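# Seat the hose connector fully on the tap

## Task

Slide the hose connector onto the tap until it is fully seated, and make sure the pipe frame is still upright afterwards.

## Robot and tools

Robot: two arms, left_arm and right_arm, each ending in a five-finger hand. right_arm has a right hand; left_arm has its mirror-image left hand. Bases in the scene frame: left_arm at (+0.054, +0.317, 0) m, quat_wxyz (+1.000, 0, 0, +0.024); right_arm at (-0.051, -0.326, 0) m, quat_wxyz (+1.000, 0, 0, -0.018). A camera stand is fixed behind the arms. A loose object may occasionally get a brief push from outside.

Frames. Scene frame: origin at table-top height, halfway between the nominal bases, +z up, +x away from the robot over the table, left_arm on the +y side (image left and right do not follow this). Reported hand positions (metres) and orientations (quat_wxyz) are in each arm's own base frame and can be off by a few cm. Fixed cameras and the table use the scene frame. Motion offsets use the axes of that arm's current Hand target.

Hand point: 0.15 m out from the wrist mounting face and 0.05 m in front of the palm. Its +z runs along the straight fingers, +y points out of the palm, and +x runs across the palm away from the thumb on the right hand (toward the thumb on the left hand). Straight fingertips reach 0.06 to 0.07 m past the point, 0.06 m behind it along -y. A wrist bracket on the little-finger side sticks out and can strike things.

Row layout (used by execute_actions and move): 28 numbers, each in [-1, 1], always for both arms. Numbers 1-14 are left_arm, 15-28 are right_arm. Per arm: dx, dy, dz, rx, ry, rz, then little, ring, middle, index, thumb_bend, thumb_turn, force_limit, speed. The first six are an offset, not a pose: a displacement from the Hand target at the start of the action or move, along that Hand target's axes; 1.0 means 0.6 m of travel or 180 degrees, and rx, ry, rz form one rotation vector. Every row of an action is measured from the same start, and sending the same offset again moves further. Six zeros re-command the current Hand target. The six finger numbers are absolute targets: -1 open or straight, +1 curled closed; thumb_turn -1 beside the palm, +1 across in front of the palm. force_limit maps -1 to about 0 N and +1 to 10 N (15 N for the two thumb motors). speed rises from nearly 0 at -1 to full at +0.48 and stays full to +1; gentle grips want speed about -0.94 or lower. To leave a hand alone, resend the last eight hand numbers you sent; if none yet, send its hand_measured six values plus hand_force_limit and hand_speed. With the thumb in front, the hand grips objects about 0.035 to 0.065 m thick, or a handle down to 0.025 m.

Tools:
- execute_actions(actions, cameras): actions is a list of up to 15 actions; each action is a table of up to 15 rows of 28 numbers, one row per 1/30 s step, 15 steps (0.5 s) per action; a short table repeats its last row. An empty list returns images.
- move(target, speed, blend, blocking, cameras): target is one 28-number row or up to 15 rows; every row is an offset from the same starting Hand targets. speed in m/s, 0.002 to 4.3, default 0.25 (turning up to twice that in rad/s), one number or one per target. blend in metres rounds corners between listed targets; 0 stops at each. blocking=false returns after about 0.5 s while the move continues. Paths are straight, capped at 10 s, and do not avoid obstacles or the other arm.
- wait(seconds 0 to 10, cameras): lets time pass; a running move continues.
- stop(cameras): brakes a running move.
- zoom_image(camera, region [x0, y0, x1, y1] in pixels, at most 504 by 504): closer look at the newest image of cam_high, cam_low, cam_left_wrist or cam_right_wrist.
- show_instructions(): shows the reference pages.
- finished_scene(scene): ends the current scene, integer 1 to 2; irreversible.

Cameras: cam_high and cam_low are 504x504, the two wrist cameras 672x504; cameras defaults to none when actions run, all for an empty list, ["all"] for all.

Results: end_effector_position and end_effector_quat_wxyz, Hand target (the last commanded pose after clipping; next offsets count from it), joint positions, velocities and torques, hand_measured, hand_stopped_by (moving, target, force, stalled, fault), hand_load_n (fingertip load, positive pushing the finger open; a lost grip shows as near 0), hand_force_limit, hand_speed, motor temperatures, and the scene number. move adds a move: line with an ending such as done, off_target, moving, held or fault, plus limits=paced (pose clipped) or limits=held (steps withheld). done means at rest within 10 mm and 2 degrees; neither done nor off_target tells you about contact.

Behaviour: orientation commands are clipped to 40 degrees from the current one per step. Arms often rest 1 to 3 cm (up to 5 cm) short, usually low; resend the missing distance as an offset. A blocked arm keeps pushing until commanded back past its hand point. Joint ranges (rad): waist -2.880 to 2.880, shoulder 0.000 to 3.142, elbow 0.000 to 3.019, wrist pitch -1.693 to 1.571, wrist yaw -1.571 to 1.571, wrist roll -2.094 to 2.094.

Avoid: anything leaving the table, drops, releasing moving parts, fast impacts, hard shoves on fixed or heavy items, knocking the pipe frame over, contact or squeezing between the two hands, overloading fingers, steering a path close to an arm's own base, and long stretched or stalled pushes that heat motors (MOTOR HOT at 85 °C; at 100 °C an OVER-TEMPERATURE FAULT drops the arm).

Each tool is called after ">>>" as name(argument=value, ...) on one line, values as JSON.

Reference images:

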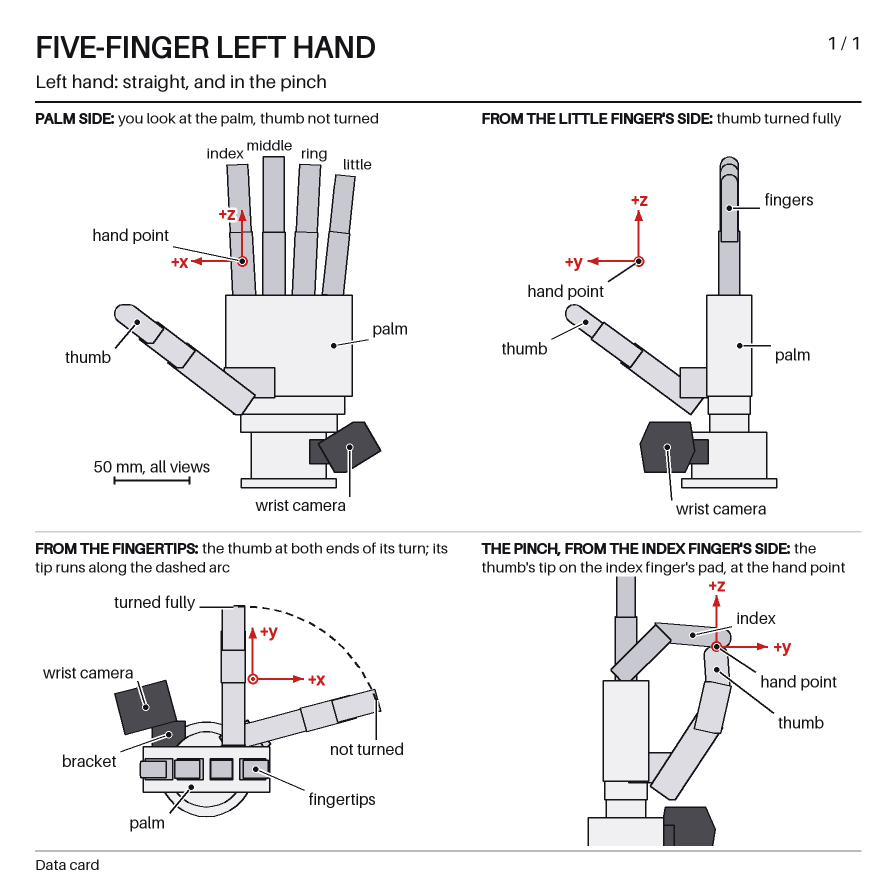

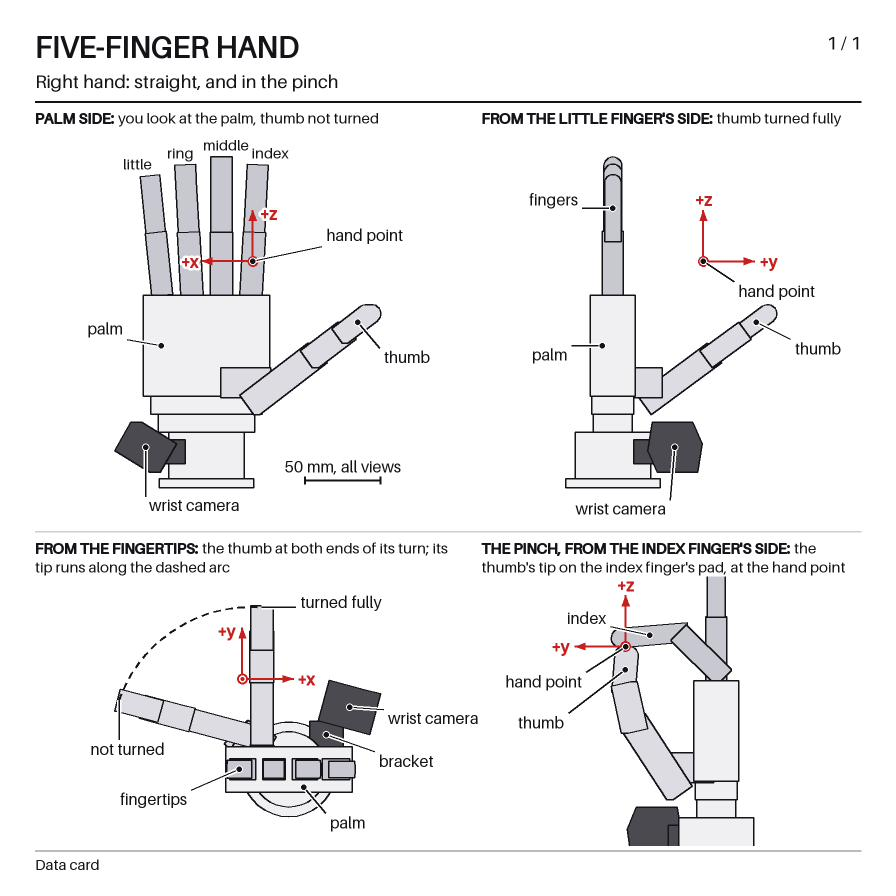

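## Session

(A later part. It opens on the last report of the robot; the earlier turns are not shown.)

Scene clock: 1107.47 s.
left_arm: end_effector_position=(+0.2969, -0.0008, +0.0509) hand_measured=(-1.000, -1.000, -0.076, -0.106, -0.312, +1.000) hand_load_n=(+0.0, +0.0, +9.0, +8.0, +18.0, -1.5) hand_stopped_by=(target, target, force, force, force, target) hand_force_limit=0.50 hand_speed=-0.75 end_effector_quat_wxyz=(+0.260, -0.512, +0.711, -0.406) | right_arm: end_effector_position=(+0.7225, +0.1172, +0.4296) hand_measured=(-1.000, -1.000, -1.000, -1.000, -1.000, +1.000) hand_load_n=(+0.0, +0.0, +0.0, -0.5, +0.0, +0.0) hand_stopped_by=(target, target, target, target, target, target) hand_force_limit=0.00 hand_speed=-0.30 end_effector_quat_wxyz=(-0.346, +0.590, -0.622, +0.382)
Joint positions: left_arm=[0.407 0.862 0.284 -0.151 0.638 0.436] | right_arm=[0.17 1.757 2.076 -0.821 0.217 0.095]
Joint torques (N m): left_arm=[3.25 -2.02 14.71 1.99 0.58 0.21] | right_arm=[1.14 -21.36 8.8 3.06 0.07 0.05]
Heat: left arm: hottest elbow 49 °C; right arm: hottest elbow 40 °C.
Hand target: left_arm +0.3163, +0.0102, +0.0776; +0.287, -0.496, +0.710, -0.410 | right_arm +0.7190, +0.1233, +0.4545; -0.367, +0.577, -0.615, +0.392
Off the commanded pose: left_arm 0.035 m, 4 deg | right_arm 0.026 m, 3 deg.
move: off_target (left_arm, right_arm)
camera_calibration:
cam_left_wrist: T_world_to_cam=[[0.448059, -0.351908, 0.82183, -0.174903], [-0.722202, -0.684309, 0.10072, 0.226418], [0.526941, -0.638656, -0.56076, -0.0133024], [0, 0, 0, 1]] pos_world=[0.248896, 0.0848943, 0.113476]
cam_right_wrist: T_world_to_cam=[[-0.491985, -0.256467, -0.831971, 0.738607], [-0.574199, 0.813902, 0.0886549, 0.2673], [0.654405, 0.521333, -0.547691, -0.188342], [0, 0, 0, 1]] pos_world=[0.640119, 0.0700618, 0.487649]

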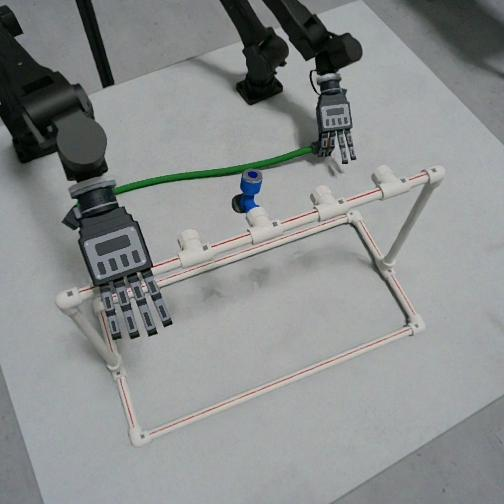

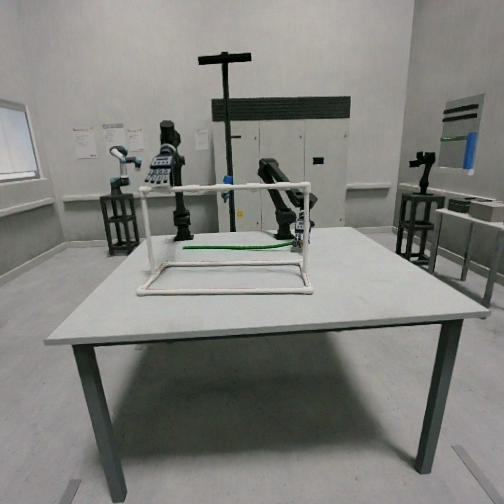

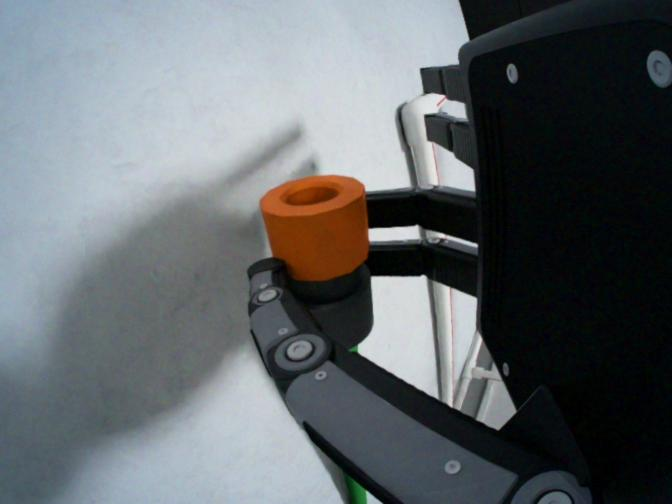

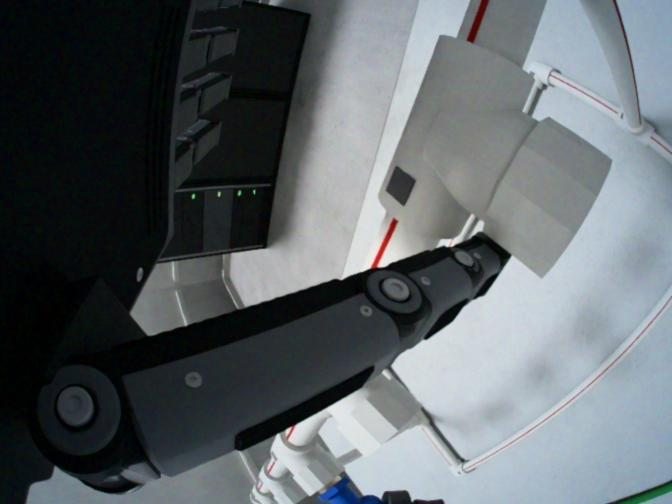

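>>> move(target=[0,0,0,0,0,0,-1,-1,0.5,0.5,0.0,1,0.5,-0.75,0.002,-0.0013,-0.0253,0,0,0,-1,-1,-1,-1,-1,1,0,-0.3], speed=0.06, cameras=["cam_right_wrist"])

Scene clock: 1168.07 s.
left_arm: end_effector_position=(+0.2969, -0.0008, +0.0509) hand_measured=(-1.000, -1.000, -0.076, -0.106, -0.312, +1.000) hand_load_n=(+0.0, +0.0, +9.0, +8.0, +18.0, -1.5) hand_stopped_by=(target, target, force, force, force, target) hand_force_limit=0.50 hand_speed=-0.75 end_effector_quat_wxyz=(+0.260, -0.512, +0.711, -0.406) | right_arm: end_effector_position=(+0.7110, +0.1161, +0.4406) hand_measured=(-1.000, -1.000, -1.000, -1.000, -1.000, +1.000) hand_load_n=(+0.0, +0.0, +0.0, +0.0, +0.0, +0.0) hand_stopped_by=(target, target, target, target, target, target) hand_force_limit=0.00 hand_speed=-0.30 end_effector_quat_wxyz=(-0.349, +0.587, -0.621, +0.385)
Joint positions: left_arm=[0.407 0.862 0.284 -0.151 0.638 0.436] | right_arm=[0.172 1.723 2.054 -0.821 0.22 0.096]
Joint torques (N m): left_arm=[3.25 -2.02 14.69 2 0.58 0.21] | right_arm=[1.14 -20.89 8.61 2.7 0.08 0.04]
Heat: left arm: hottest elbow 50 °C; right arm: hottest elbow 42 °C.
Hand target: left_arm +0.3163, +0.0102, +0.0776; +0.287, -0.496, +0.710, -0.410 | right_arm +0.7055, +0.1228, +0.4616; -0.367, +0.577, -0.615, +0.392
Off the commanded pose: left_arm 0.035 m, 4 deg | right_arm 0.023 m, 2 deg.
move: off_target (left_arm, right_arm)
camera_calibration:
cam_right_wrist: T_world_to_cam=[[-0.482615, -0.254915, -0.837915, 0.73765], [-0.574296, 0.814429, 0.0830085, 0.263149], [0.661262, 0.521272, -0.539452, -0.182706], [0, 0, 0, 1]] pos_world=[0.627943, 0.068961, 0.497683]
Images, in order (width x height): cam_right_wrist 672x504.

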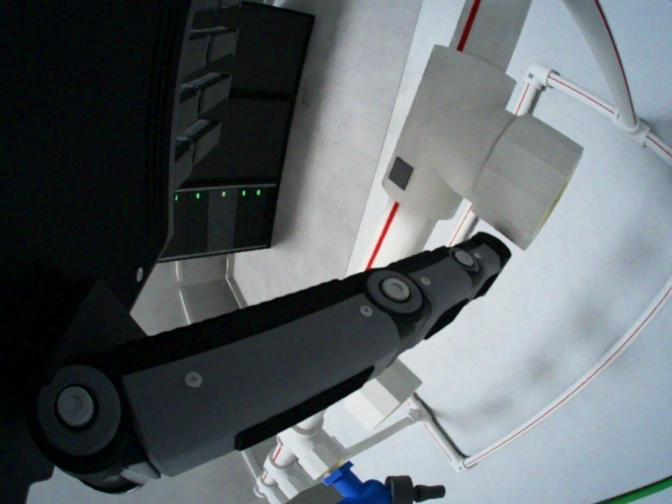

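>>> move(target=[0,0,0,0,0,0,-1,-1,0.5,0.5,0.0,1,0.5,-0.75,0,0.05,-0.002,0,0,0,-1,-1,-1,-1,-1,1,0,-0.3], speed=0.05, cameras=["cam_right_wrist","cam_high"])

Scene clock: 1185.53 s.
left_arm: end_effector_position=(+0.2969, -0.0008, +0.0509) hand_measured=(-1.000, -1.000, -0.076, -0.106, -0.312, +1.000) hand_load_n=(+0.0, +0.0, +8.5, +7.5, +18.5, -1.5) hand_stopped_by=(target, target, force, force, force, target) hand_force_limit=0.50 hand_speed=-0.75 end_effector_quat_wxyz=(+0.260, -0.512, +0.711, -0.406) | right_arm: end_effector_position=(+0.6957, +0.1169, +0.4095) hand_measured=(-1.000, -1.000, -1.000, -1.000, -1.000, +1.000) hand_load_n=(+0.0, +0.0, +0.0, +0.0, +0.0, +0.0) hand_stopped_by=(target, target, target, target, target, target) hand_force_limit=0.00 hand_speed=-0.30 end_effector_quat_wxyz=(-0.345, +0.590, -0.623, +0.382)
Joint positions: left_arm=[0.407 0.862 0.284 -0.151 0.638 0.436] | right_arm=[0.178 1.661 1.897 -0.74 0.226 0.099]
Joint torques (N m): left_arm=[3.19 -2.02 14.71 2 0.58 0.21] | right_arm=[1.2 -20.07 8.81 2.97 0.08 0.04]
Motor temperatures (°C): left_arm=[25 30 50 25 26 23] | right_arm=[25 39 42 24 24 25]
Heat: left arm: hottest elbow 50 °C; right arm: hottest elbow 42 °C.
Hand target: left_arm +0.3163, +0.0102, +0.0776; +0.287, -0.496, +0.710, -0.410 | right_arm +0.6917, +0.1237, +0.4350; -0.367, +0.577, -0.615, +0.392
Off the commanded pose: left_arm 0.035 m, 4 deg | right_arm 0.027 m, 3 deg.
move: off_target (left_arm, right_arm)
camera_calibration:
cam_right_wrist: T_world_to_cam=[[-0.493982, -0.256445, -0.830794, 0.709561], [-0.572933, 0.814737, 0.089172, 0.252756], [0.65401, 0.520039, -0.549391, -0.180414], [0, 0, 0, 1]] pos_world=[0.613316, 0.0698563, 0.467842]
Images, in order (width x height): cam_high 504x504, cam_right_wrist 672x504.

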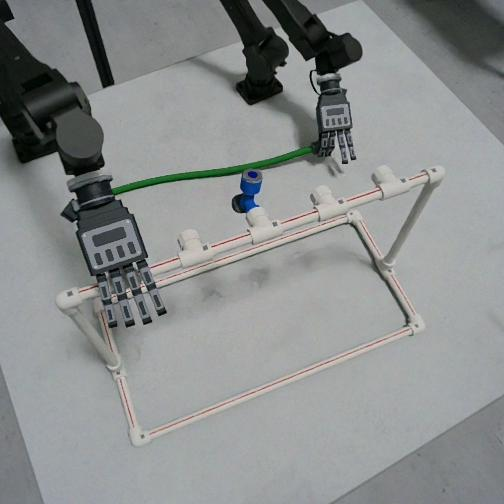

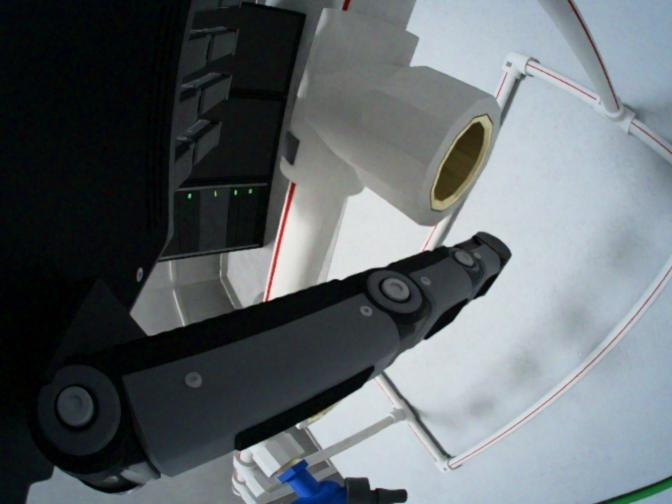

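>>> move(target=[0,0,0,0,0,0,-1,-1,0.5,0.5,0.0,1,0.5,-0.75,0,0.037,0.0,0,0,0,-1,-1,-1,-1,-1,1,0,-0.3], speed=0.05, cameras=["cam_right_wrist","cam_high"])

Scene clock: 1201.87 s.
left_arm: end_effector_position=(+0.2969, -0.0008, +0.0509) hand_measured=(-1.000, -1.000, -0.076, -0.106, -0.312, +1.000) hand_load_n=(+0.0, +0.0, +9.0, +8.0, +18.5, -1.5) hand_stopped_by=(target, target, force, force, force, target) hand_force_limit=0.50 hand_speed=-0.75 end_effector_quat_wxyz=(+0.260, -0.512, +0.711, -0.406) | right_arm: end_effector_position=(+0.6855, +0.1168, +0.3904) hand_measured=(-1.000, -1.000, -1.000, -1.000, -1.000, +1.000) hand_load_n=(+0.0, +0.0, +0.0, +0.0, +0.0, +0.0) hand_stopped_by=(target, target, target, target, target, target) hand_force_limit=0.00 hand_speed=-0.30 end_effector_quat_wxyz=(-0.345, +0.590, -0.622, +0.383)
Joint positions: left_arm=[0.407 0.862 0.284 -0.151 0.638 0.436] | right_arm=[0.182 1.621 1.795 -0.677 0.23 0.099]
Joint torques (N m): left_arm=[3.25 -2.02 14.69 2 0.58 0.21] | right_arm=[1.2 -19.78 8.91 3.02 0.08 0.07]
Heat: left arm: hottest elbow 50 °C; right arm: hottest elbow 42 °C.
Hand target: left_arm +0.3163, +0.0102, +0.0776; +0.287, -0.496, +0.710, -0.410 | right_arm +0.6823, +0.1243, +0.4150; -0.367, +0.577, -0.615, +0.392
Off the commanded pose: left_arm 0.035 m, 4 deg | right_arm 0.026 m, 3 deg.
move: off_target (left_arm, right_arm)
camera_calibration:
cam_right_wrist: T_world_to_cam=[[-0.493073, -0.257926, -0.830875, 0.688166], [-0.573163, 0.814788, 0.0872045, 0.249645], [0.654495, 0.519225, -0.549584, -0.184439], [0, 0, 0, 1]] pos_world=[0.603118, 0.0698533, 0.448645]
Images, in order (width x height): cam_high 504x504, cam_right_wrist 672x504.

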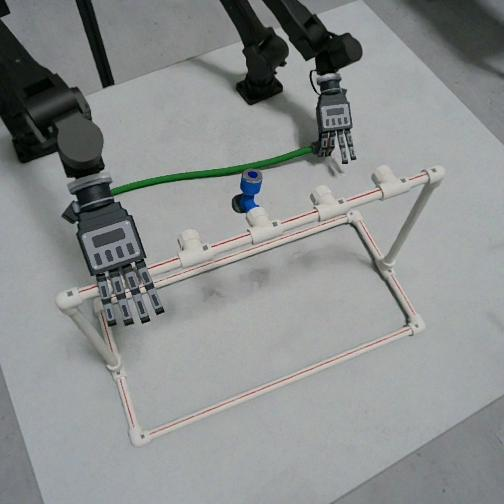

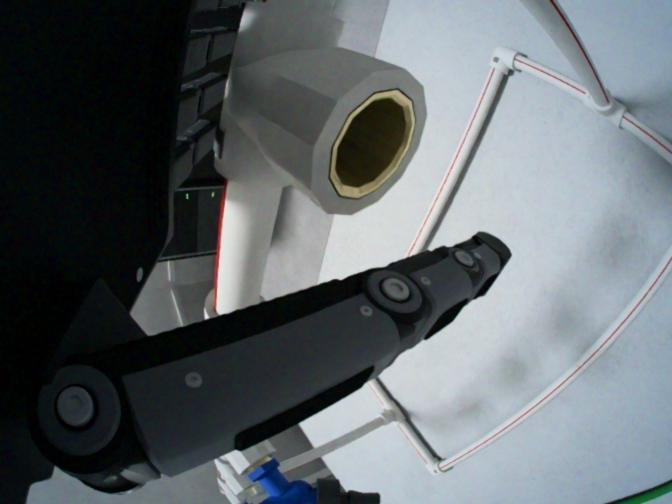

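>>> move(target=[0,0,0,0,0,0,-1,-1,0.5,0.5,0.0,1,0.5,-0.75,0,0.017,0.0,0,0,0,-1,-1,-1,-1,-1,1,0,-0.3], speed=0.05, cameras=["cam_right_wrist"])

Scene clock: 1212.93 s.
left_arm: end_effector_position=(+0.2969, -0.0008, +0.0509) hand_measured=(-1.000, -1.000, -0.076, -0.106, -0.312, +1.000) hand_load_n=(+0.0, +0.0, +8.5, +7.5, +18.5, -1.5) hand_stopped_by=(target, target, force, force, force, target) hand_force_limit=0.50 hand_speed=-0.75 end_effector_quat_wxyz=(+0.260, -0.512, +0.711, -0.406) | right_arm: end_effector_position=(+0.6811, +0.1172, +0.3804) hand_measured=(-1.000, -1.000, -1.000, -1.000, -1.000, +1.000) hand_load_n=(+0.0, +0.0, -0.5, -0.5, +0.0, +0.0) hand_stopped_by=(target, target, target, target, target, target) hand_force_limit=0.00 hand_speed=-0.30 end_effector_quat_wxyz=(-0.344, +0.590, -0.622, +0.382)
Joint positions: left_arm=[0.407 0.862 0.284 -0.151 0.638 0.436] | right_arm=[0.184 1.606 1.75 -0.65 0.231 0.1]
Joint torques (N m): left_arm=[3.19 -2.02 14.68 1.99 0.57 0.21] | right_arm=[1.38 -19.55 8.92 2.99 0.1 0.06]
Heat: left arm: hottest elbow 50 °C; right arm: hottest elbow 41 °C.
Hand target: left_arm +0.3163, +0.0102, +0.0776; +0.287, -0.496, +0.710, -0.410 | right_arm +0.6780, +0.1246, +0.4058; -0.367, +0.577, -0.615, +0.392
Off the commanded pose: left_arm 0.035 m, 4 deg | right_arm 0.027 m, 3 deg.
move: off_target (left_arm, right_arm)
camera_calibration:
cam_right_wrist: T_world_to_cam=[[-0.494338, -0.258902, -0.829819, 0.678362], [-0.573356, 0.814632, 0.0873943, 0.247752], [0.65337, 0.518984, -0.551147, -0.185842], [0, 0, 0, 1]] pos_world=[0.598814, 0.0702526, 0.438839]
Images, in order (width x height): cam_right_wrist 672x504.

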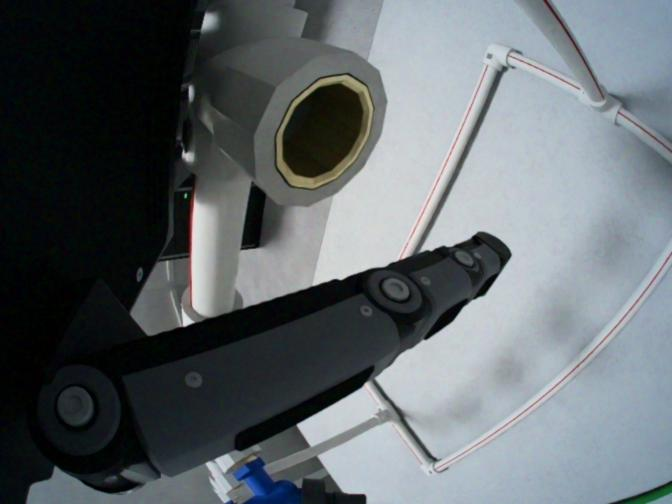

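>>> move(target=[0,0,0,0,0,0,-1,-1,0.5,0.5,0.0,1,0.5,-0.75,0,0,0,0,0,0,0.6,0.6,0.7,0.7,0.5,1,-0.4,-0.6], speed=0.05, cameras=["cam_right_wrist","cam_high"])

Scene clock: 1219.27 s.
left_arm: end_effector_position=(+0.2969, -0.0008, +0.0509) hand_measured=(-1.000, -1.000, -0.076, -0.106, -0.312, +1.000) hand_load_n=(+0.0, +0.0, +9.0, +8.0, +18.5, -1.5) hand_stopped_by=(target, target, force, force, force, target) hand_force_limit=0.50 hand_speed=-0.75 end_effector_quat_wxyz=(+0.260, -0.512, +0.711, -0.406) | right_arm: end_effector_position=(+0.6832, +0.1169, +0.3851) hand_measured=(+0.102, +0.064, +0.026, +0.212, -0.478, +1.000) hand_load_n=(+2.5, +3.0, +0.0, +5.0, +13.5, +8.0) hand_stopped_by=(force, force, force, force, force, target) hand_force_limit=-0.40 hand_speed=-0.60 end_effector_quat_wxyz=(-0.349, +0.586, -0.621, +0.387)
Joint positions: left_arm=[0.407 0.862 0.284 -0.151 0.638 0.436] | right_arm=[0.184 1.604 1.75 -0.635 0.235 0.1]
Joint torques (N m): left_arm=[3.25 -1.96 14.71 2 0.57 0.22] | right_arm=[1.32 -19.25 9.02 2.48 -0.04 0.05]
Heat: left arm: hottest elbow 50 °C; right arm: hottest elbow 41 °C.
Hand target: left_arm +0.3163, +0.0102, +0.0776; +0.287, -0.496, +0.710, -0.410 | right_arm +0.6780, +0.1245, +0.4056; -0.367, +0.577, -0.615, +0.392
Off the commanded pose: left_arm 0.035 m, 4 deg | right_arm 0.023 m, 2 deg.
move: off_target (left_arm, right_arm)
camera_calibration:
cam_right_wrist: T_world_to_cam=[[-0.480801, -0.255784, -0.838693, 0.677045], [-0.572146, 0.816335, 0.079031, 0.251007], [0.66444, 0.517852, -0.53884, -0.196728], [0, 0, 0, 1]] pos_world=[0.59985, 0.0701469, 0.441991]
Images, in order (width x height): cam_high 504x504, cam_right_wrist 672x504.

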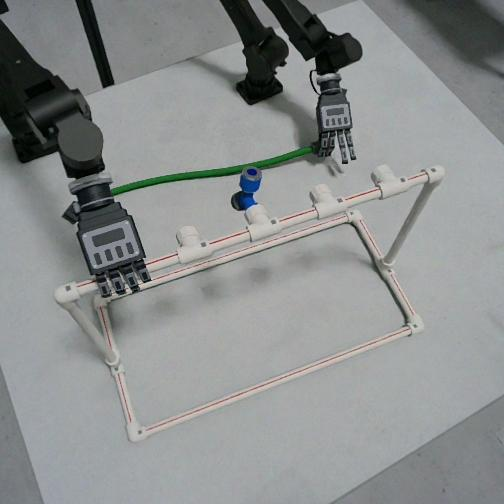

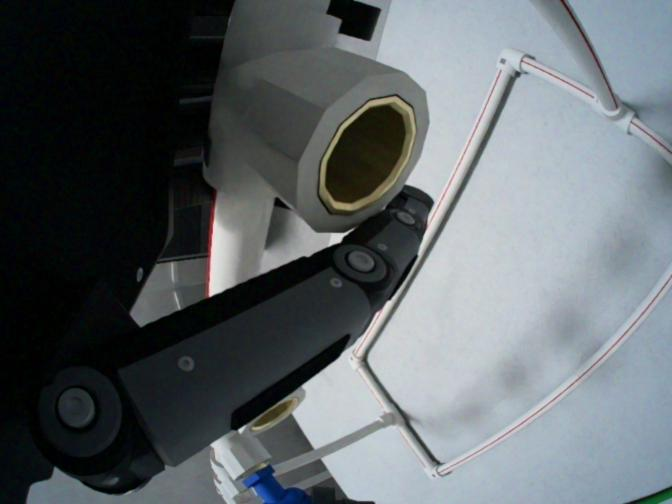

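>>> execute_actions(actions=[])

>>> zoom_image(camera="cam_low", region=[120, 140, 350, 310])

>>> zoom_image(camera="cam_high", region=[40, 230, 240, 450])

Scene clock: 1230.43 s.
left_arm: end_effector_position=(+0.2969, -0.0008, +0.0509) hand_measured=(-1.000, -1.000, -0.076, -0.106, -0.312, +1.000) hand_load_n=(+0.0, +0.0, +9.0, +8.0, +18.5, -1.5) hand_stopped_by=(target, target, force, force, force, target) hand_force_limit=0.50 hand_speed=-0.75 end_effector_quat_wxyz=(+0.260, -0.512, +0.711, -0.406) | right_arm: end_effector_position=(+0.6832, +0.1169, +0.3851) hand_measured=(+0.102, +0.064, +0.026, +0.212, -0.478, +1.000) hand_load_n=(+2.5, +3.5, +0.0, +5.5, +13.5, +7.5) hand_stopped_by=(force, force, force, force, force, target) hand_force_limit=-0.40 hand_speed=-0.60 end_effector_quat_wxyz=(-0.349, +0.586, -0.621, +0.387)
Joint positions: left_arm=[0.407 0.862 0.284 -0.151 0.638 0.436] | right_arm=[0.184 1.604 1.75 -0.635 0.235 0.1]
Joint velocities: within noise
Joint torques (N m): left_arm=[3.25 -2.02 14.69 2 0.58 0.21] | right_arm=[1.32 -19.14 8.99 2.54 -0.05 0.06]
Motor temperatures (°C): left_arm=[25 30 51 25 26 23] | right_arm=[24 37 42 24 24 25]
Heat: left arm: hottest elbow 51 °C; right arm: hottest elbow 42 °C.
Hand target: left_arm +0.3163, +0.0102, +0.0776; +0.287, -0.496, +0.710, -0.410 | right_arm +0.6780, +0.1245, +0.4056; -0.367, +0.577, -0.615, +0.392
Off the commanded pose: left_arm 0.035 m, 4 deg | right_arm 0.023 m, 2 deg.
camera_calibration:
cam_left_wrist: T_world_to_cam=[[0.448059, -0.351908, 0.82183, -0.174903], [-0.722202, -0.684309, 0.10072, 0.226418], [0.526941, -0.638656, -0.56076, -0.0133024], [0, 0, 0, 1]] pos_world=[0.248896, 0.0848943, 0.113476]
cam_right_wrist: T_world_to_cam=[[-0.480801, -0.255784, -0.838693, 0.677045], [-0.572146, 0.816335, 0.079031, 0.251007], [0.66444, 0.517852, -0.53884, -0.196728], [0, 0, 0, 1]] pos_world=[0.59985, 0.0701469, 0.441991]

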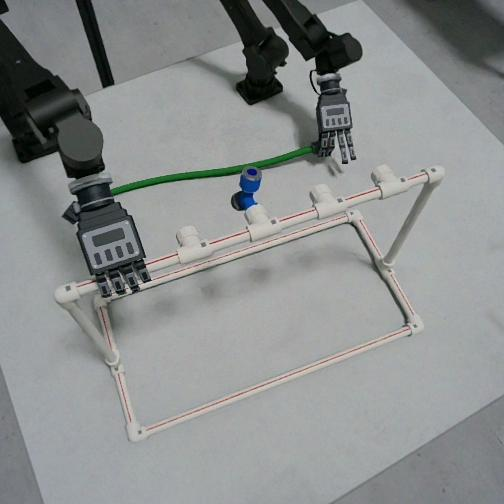

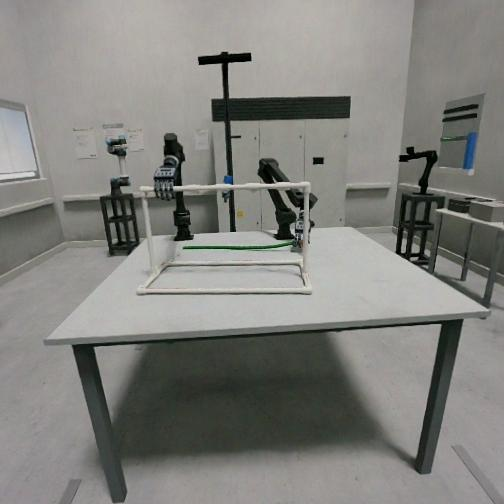

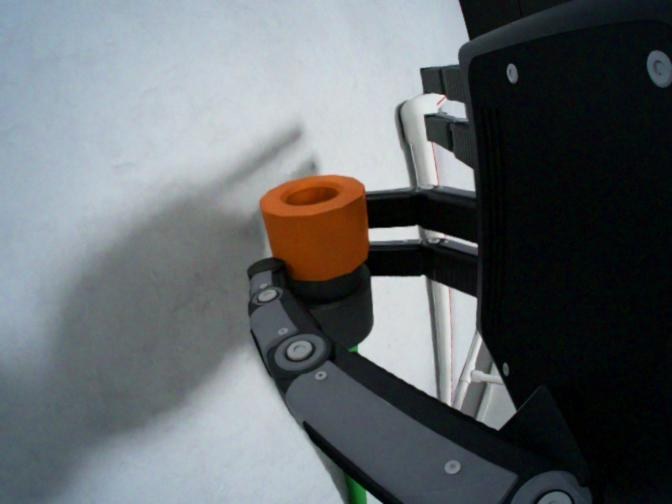

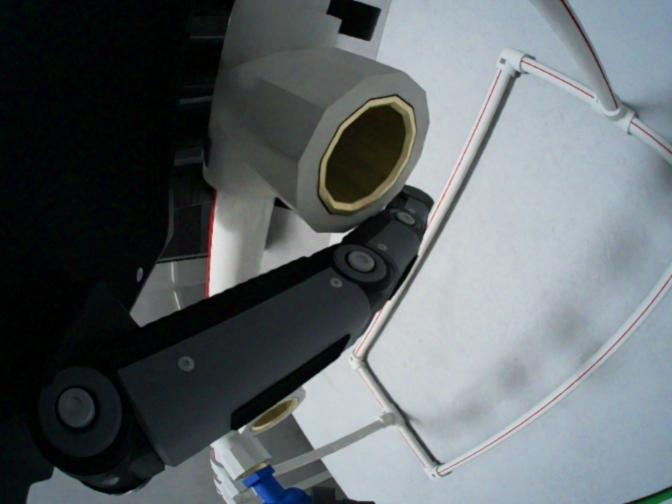

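Scaled by 2.191.

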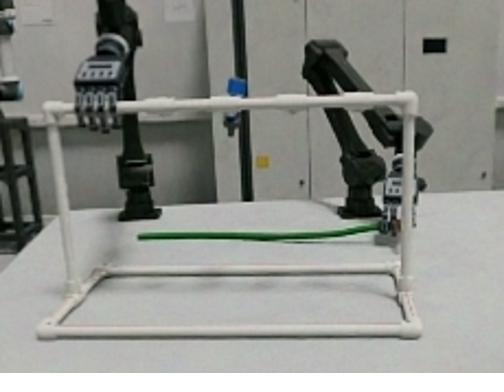

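Scaled by 2.291.

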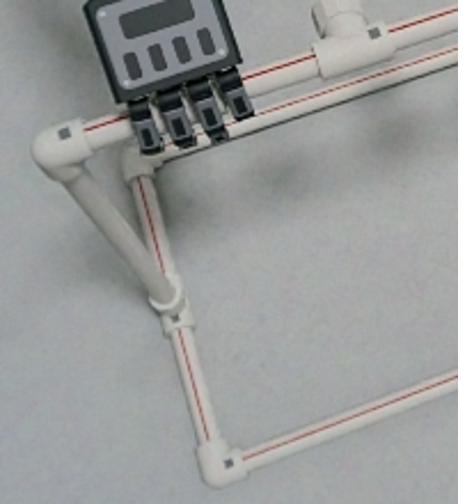

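>>> zoom_image(camera="cam_high", region=[200, 140, 300, 240])

>>> zoom_image(camera="cam_low", region=[190, 150, 270, 230])

Scaled by 5.040.

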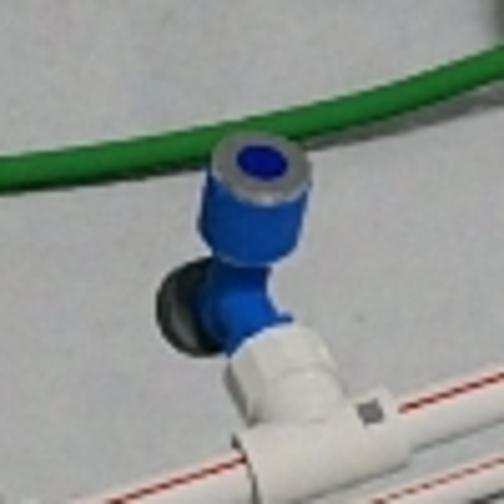

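Scaled by 6.300.

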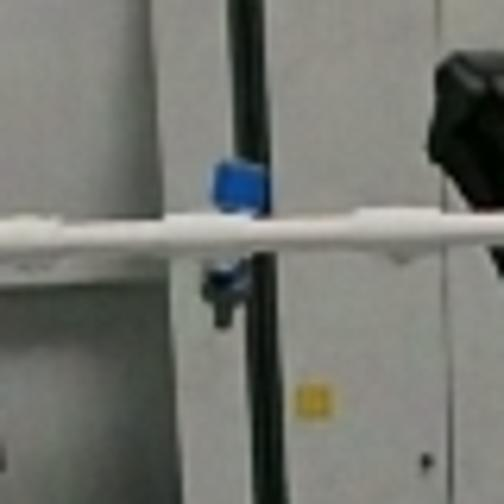

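>>> move(target=[0.2133,-0.1433,-0.0267,0.0417,0.0637,0.1968,-1,-1,0.5,0.5,0.0,1,0.5,-0.75,0,0,0,0,0,0,0.6,0.6,0.7,0.7,0.5,1,-0.4,-0.6], speed=0.1, cameras=["all"])

Scene clock: 1330.00 s.
left_arm: end_effector_position=(+0.2868, -0.1157, +0.1258) hand_measured=(-1.000, -1.000, -0.076, -0.106, -0.312, +1.000) hand_load_n=(+0.0, +0.0, +9.0, +6.5, +17.5, +3.0) hand_stopped_by=(target, target, force, force, force, target) hand_force_limit=0.50 hand_speed=-0.75 end_effector_quat_wxyz=(+0.335, -0.218, +0.831, -0.387) | right_arm: end_effector_position=(+0.6832, +0.1169, +0.3851) hand_measured=(+0.102, +0.064, +0.026, +0.212, -0.478, +1.000) hand_load_n=(+2.5, +3.0, +0.0, +5.0, +13.5, +7.5) hand_stopped_by=(force, force, force, force, force, target) hand_force_limit=-0.40 hand_speed=-0.60 end_effector_quat_wxyz=(-0.349, +0.586, -0.621, +0.387)
Joint positions: left_arm=[-0.205 0.567 0.367 -0.332 0.345 0.653] | right_arm=[0.184 1.604 1.75 -0.635 0.235 0.1]
Joint torques (N m): left_arm=[1.67 0.21 16.76 2.28 0.24 0.38] | right_arm=[1.32 -19.31 9.03 2.5 -0.04 0.06]
Heat: left arm: hottest elbow 52 °C; right arm: hottest elbow 42 °C.
Hand target: left_arm +0.2995, -0.1202, +0.1598; +0.358, -0.194, +0.824, -0.394 | right_arm +0.6780, +0.1245, +0.4056; -0.367, +0.577, -0.615, +0.392
Off the commanded pose: left_arm 0.037 m, 4 deg | right_arm 0.023 m, 2 deg.
move: off_target (left_arm, right_arm)
camera_calibration:
cam_left_wrist: T_world_to_cam=[[-0.0286053, -0.73573, 0.676671, -0.161819], [-0.923954, -0.238854, -0.29876, 0.292647], [0.381432, -0.633759, -0.672948, 0.0170376], [0, 0, 0, 1]] pos_world=[0.259265, -0.0383573, 0.208394]
cam_right_wrist: T_world_to_cam=[[-0.480801, -0.255784, -0.838693, 0.677045], [-0.572146, 0.816335, 0.079031, 0.251007], [0.66444, 0.517852, -0.53884, -0.196728], [0, 0, 0, 1]] pos_world=[0.59985, 0.0701469, 0.441991]

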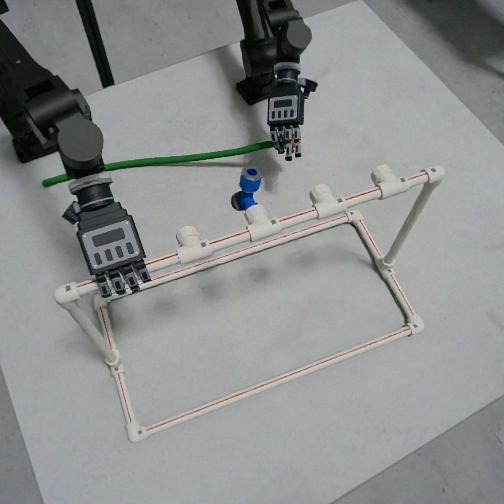

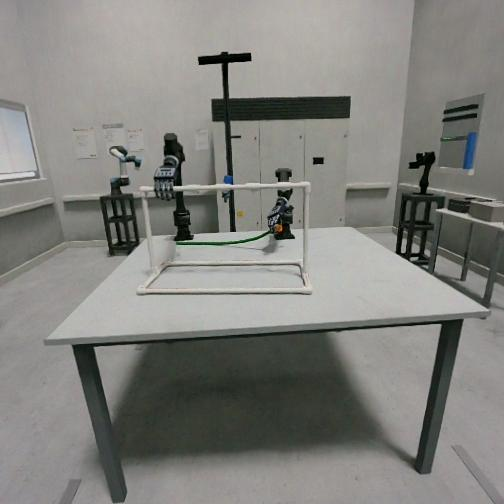

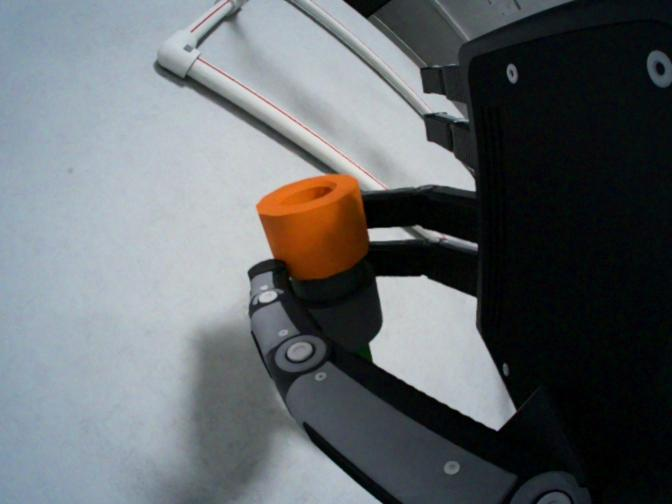

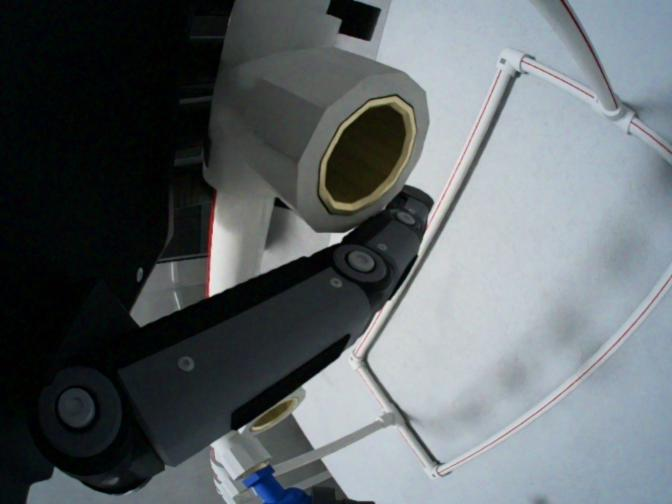

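>>> move(target=[0.1543,-0.3318,0.2897,0.0417,0.0637,0.1968,-1,-1,0.5,0.5,0.0,1,0.5,-0.75,0,0,0,0,0,0,0.6,0.6,0.7,0.7,0.5,1,-0.4,-0.6], speed=0.1, cameras=["all"])

Scene clock: 1349.07 s.
left_arm: end_effector_position=(+0.3659, -0.3649, +0.1793) hand_measured=(-1.000, -1.000, -0.076, -0.106, -0.312, +1.000) hand_load_n=(+0.0, +0.0, +11.5, +1.5, +15.0, +2.5) hand_stopped_by=(target, target, force, force, force, target) hand_force_limit=0.50 hand_speed=-0.75 end_effector_quat_wxyz=(+0.379, +0.117, +0.859, -0.323) | right_arm: end_effector_position=(+0.6832, +0.1169, +0.3851) hand_measured=(+0.102, +0.064, +0.026, +0.212, -0.478, +1.000) hand_load_n=(+2.5, +3.5, +0.0, +5.0, +13.5, +8.0) hand_stopped_by=(force, force, force, force, force, target) hand_force_limit=-0.40 hand_speed=-0.60 end_effector_quat_wxyz=(-0.349, +0.586, -0.621, +0.387)
Joint positions: left_arm=[-0.852 1.233 0.842 -0.137 -0.01 0.995] | right_arm=[0.184 1.604 1.75 -0.635 0.235 0.1]
Joint torques (N m): left_arm=[1.44 -6.42 15.86 3 0.27 0.2] | right_arm=[1.2 -19.31 8.96 2.54 -0.04 0.06]
Motor temperatures (°C): left_arm=[25 30 56 25 25 23] | right_arm=[24 36 42 24 24 25]
Heat: left arm: hottest elbow 56 °C; right arm: hottest elbow 42 °C.
Hand target: left_arm +0.3742, -0.3869, +0.2012; +0.390, +0.128, +0.848, -0.336 | right_arm +0.6780, +0.1245, +0.4056; -0.367, +0.577, -0.615, +0.392
Off the commanded pose: left_arm 0.032 m, 3 deg | right_arm 0.023 m, 2 deg.
move: off_target (left_arm, right_arm)
camera_calibration:
cam_left_wrist: T_world_to_cam=[[-0.569955, -0.76948, 0.288185, -0.123709], [-0.763732, 0.366738, -0.53124, 0.526238], [0.30309, -0.522879, -0.796702, -0.0438039], [0, 0, 0, 1]] pos_world=[0.344673, -0.311088, 0.280311]
cam_right_wrist: T_world_to_cam=[[-0.480801, -0.255784, -0.838693, 0.677045], [-0.572146, 0.816335, 0.079031, 0.251007], [0.66444, 0.517852, -0.53884, -0.196728], [0, 0, 0, 1]] pos_world=[0.59985, 0.0701469, 0.441991]

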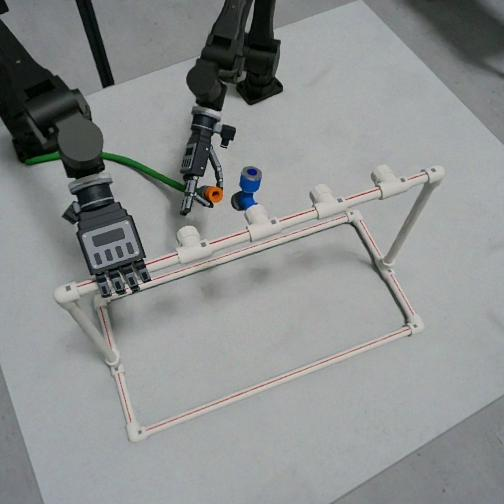

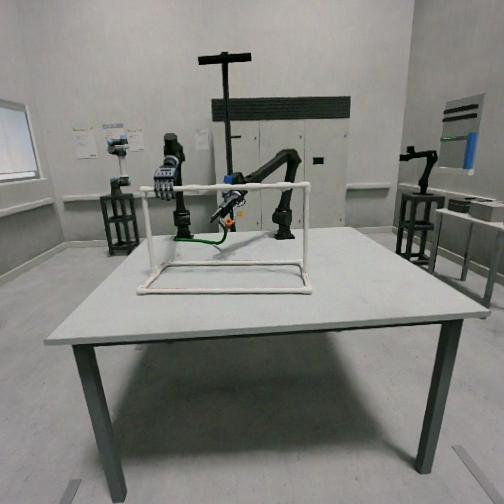

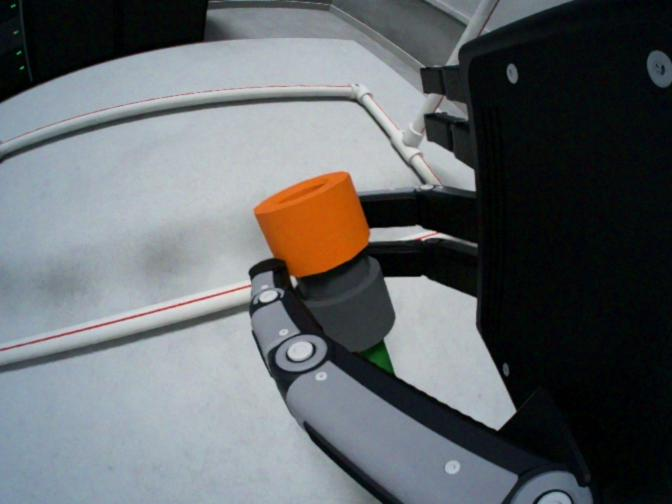

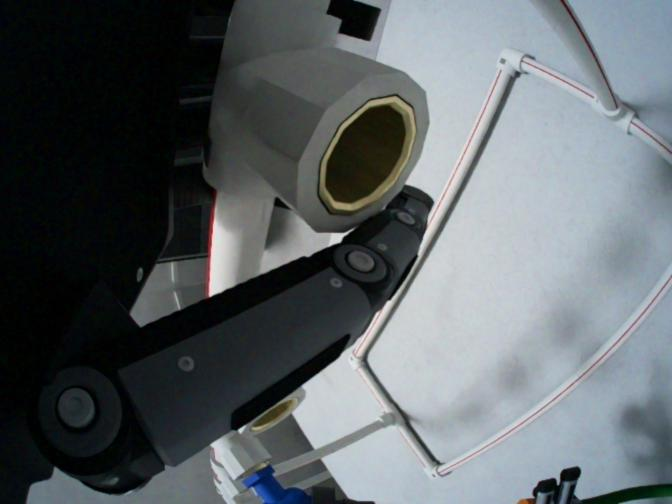

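>>> zoom_image(camera="cam_high", region=[170, 120, 290, 240])

>>> zoom_image(camera="cam_low", region=[180, 160, 280, 260])

>>> zoom_image(camera="cam_left_wrist", region=[230, 150, 430, 400])

Scaled by 4.200.

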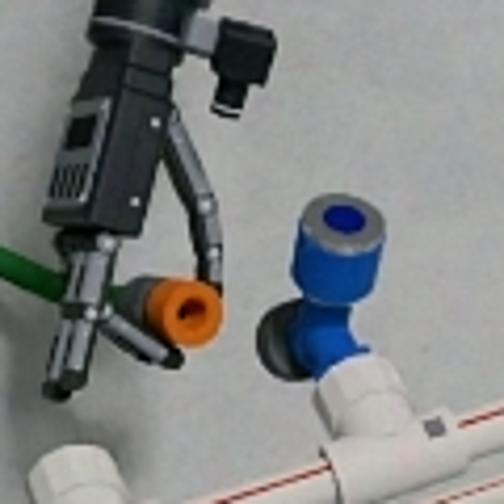

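Scaled by 5.040.

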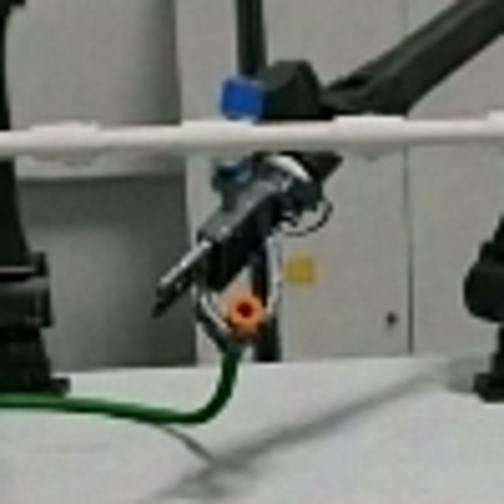

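Scaled by 2.016 from the camera's 672x504 image, which has a finer 960x720 frame.

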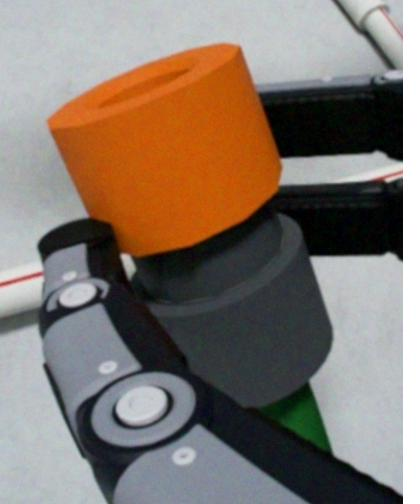

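>>> move(target=[-0.1422,-0.013,0.036,0,-0.0825,0.0484,-1,-1,0.5,0.5,0.0,1,0.5,-0.75,0,0,0,0,0,0,0.6,0.6,0.7,0.7,0.5,1,-0.4,-0.6], speed=0.06, cameras=["all"])

>>> zoom_image(camera="cam_high", region=[170, 120, 290, 240])

>>> zoom_image(camera="cam_low", region=[180, 160, 280, 260])

Scene clock: 1427.27 s.
left_arm: end_effector_position=(+0.4222, -0.3869, +0.2272) hand_measured=(-1.000, -1.000, -0.076, -0.106, -0.312, +1.000) hand_load_n=(+0.0, +0.0, +9.5, +0.0, +11.0, +6.5) hand_stopped_by=(target, target, force, force, force, target) hand_force_limit=0.50 hand_speed=-0.75 end_effector_quat_wxyz=(+0.497, +0.145, +0.798, -0.310) | right_arm: end_effector_position=(+0.6832, +0.1169, +0.3851) hand_measured=(+0.102, +0.064, +0.026, +0.212, -0.478, +1.000) hand_load_n=(+2.5, +3.0, +0.0, +5.5, +13.5, +8.0) hand_stopped_by=(force, force, force, force, force, target) hand_force_limit=-0.40 hand_speed=-0.60 end_effector_quat_wxyz=(-0.349, +0.586, -0.621, +0.387)
Joint positions: left_arm=[-0.852 1.303 0.889 0.092 -0.11 1.156] | right_arm=[0.184 1.604 1.75 -0.635 0.235 0.1]
Joint torques (N m): left_arm=[2.78 -7.88 16.43 3.9 -0.01 0.32] | right_arm=[1.2 -19.37 8.98 2.51 -0.05 0.06]
Motor temperatures (°C): left_arm=[25 31 56 25 25 23] | right_arm=[24 37 42 24 24 25]
Heat: left arm: hottest elbow 56 °C; right arm: hottest elbow 42 °C.
Hand target: left_arm +0.4395, -0.4033, +0.2585; +0.520, +0.147, +0.778, -0.320 | right_arm +0.6780, +0.1245, +0.4056; -0.367, +0.577, -0.615, +0.392
Off the commanded pose: left_arm 0.039 m, 4 deg | right_arm 0.023 m, 2 deg.
move: off_target (left_arm, right_arm)
camera_calibration:
cam_left_wrist: T_world_to_cam=[[-0.610434, -0.77847, 0.146133, -0.0764888], [-0.601327, 0.335396, -0.7252, 0.566124], [0.515534, -0.530561, -0.672852, -0.154958], [0, 0, 0, 1]] pos_world=[0.37362, -0.331634, 0.317467]
cam_right_wrist: T_world_to_cam=[[-0.480801, -0.255784, -0.838693, 0.677045], [-0.572146, 0.816335, 0.079031, 0.251007], [0.66444, 0.517852, -0.53884, -0.196728], [0, 0, 0, 1]] pos_world=[0.59985, 0.0701469, 0.441991]

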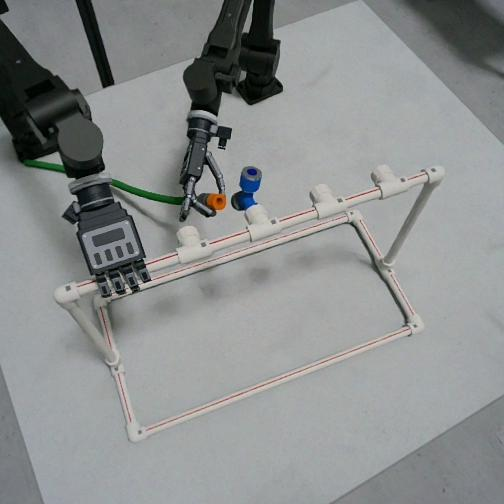

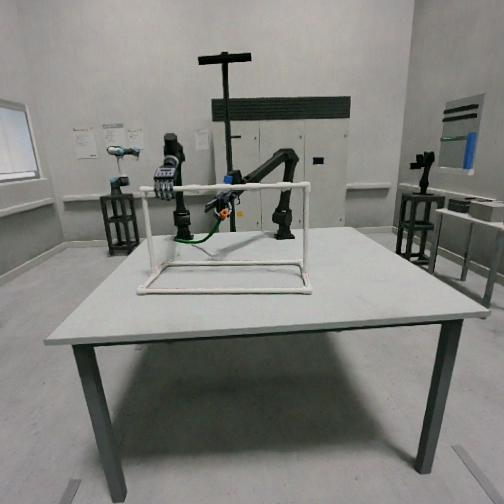

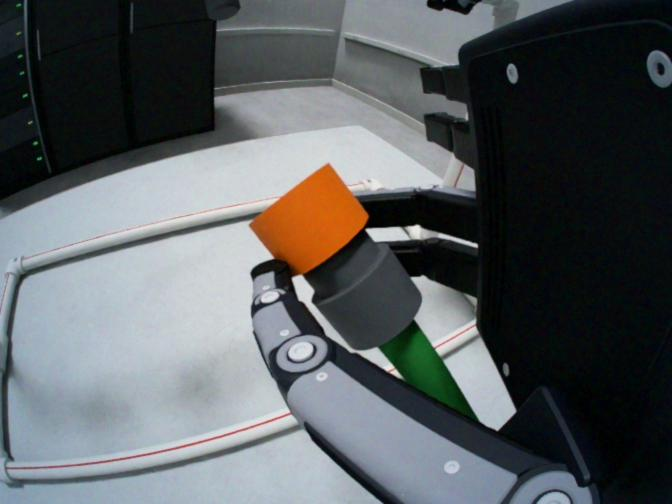

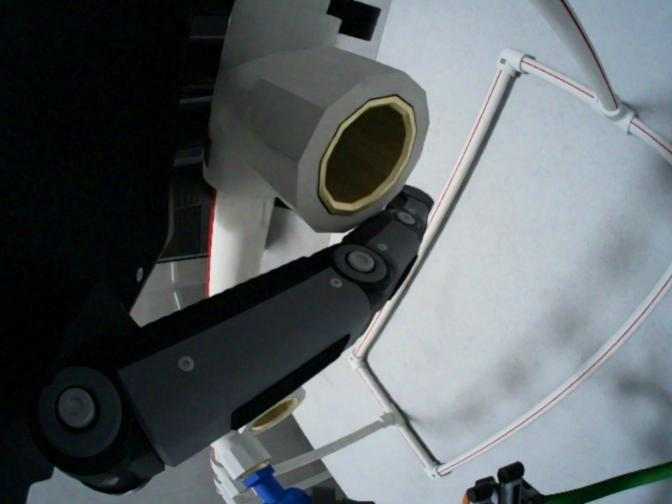

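Scaled by 4.200.

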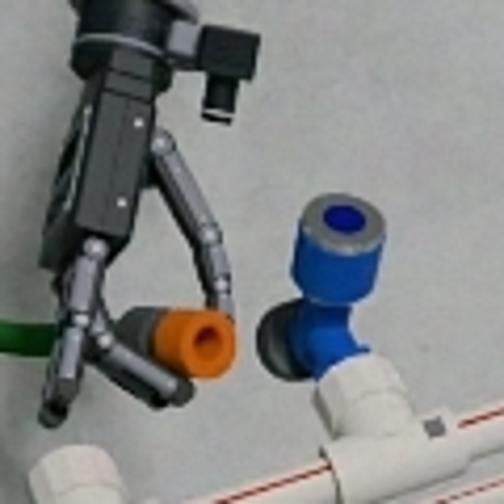

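Scaled by 5.040.

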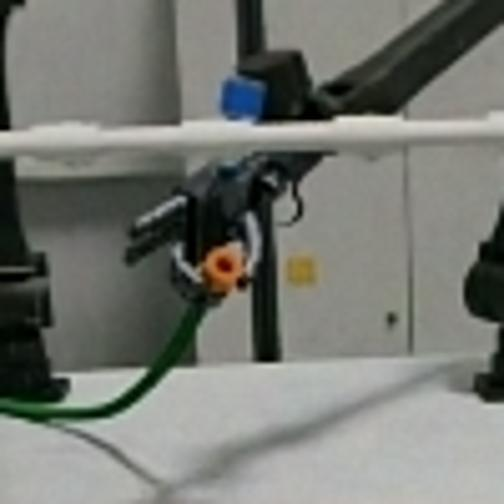

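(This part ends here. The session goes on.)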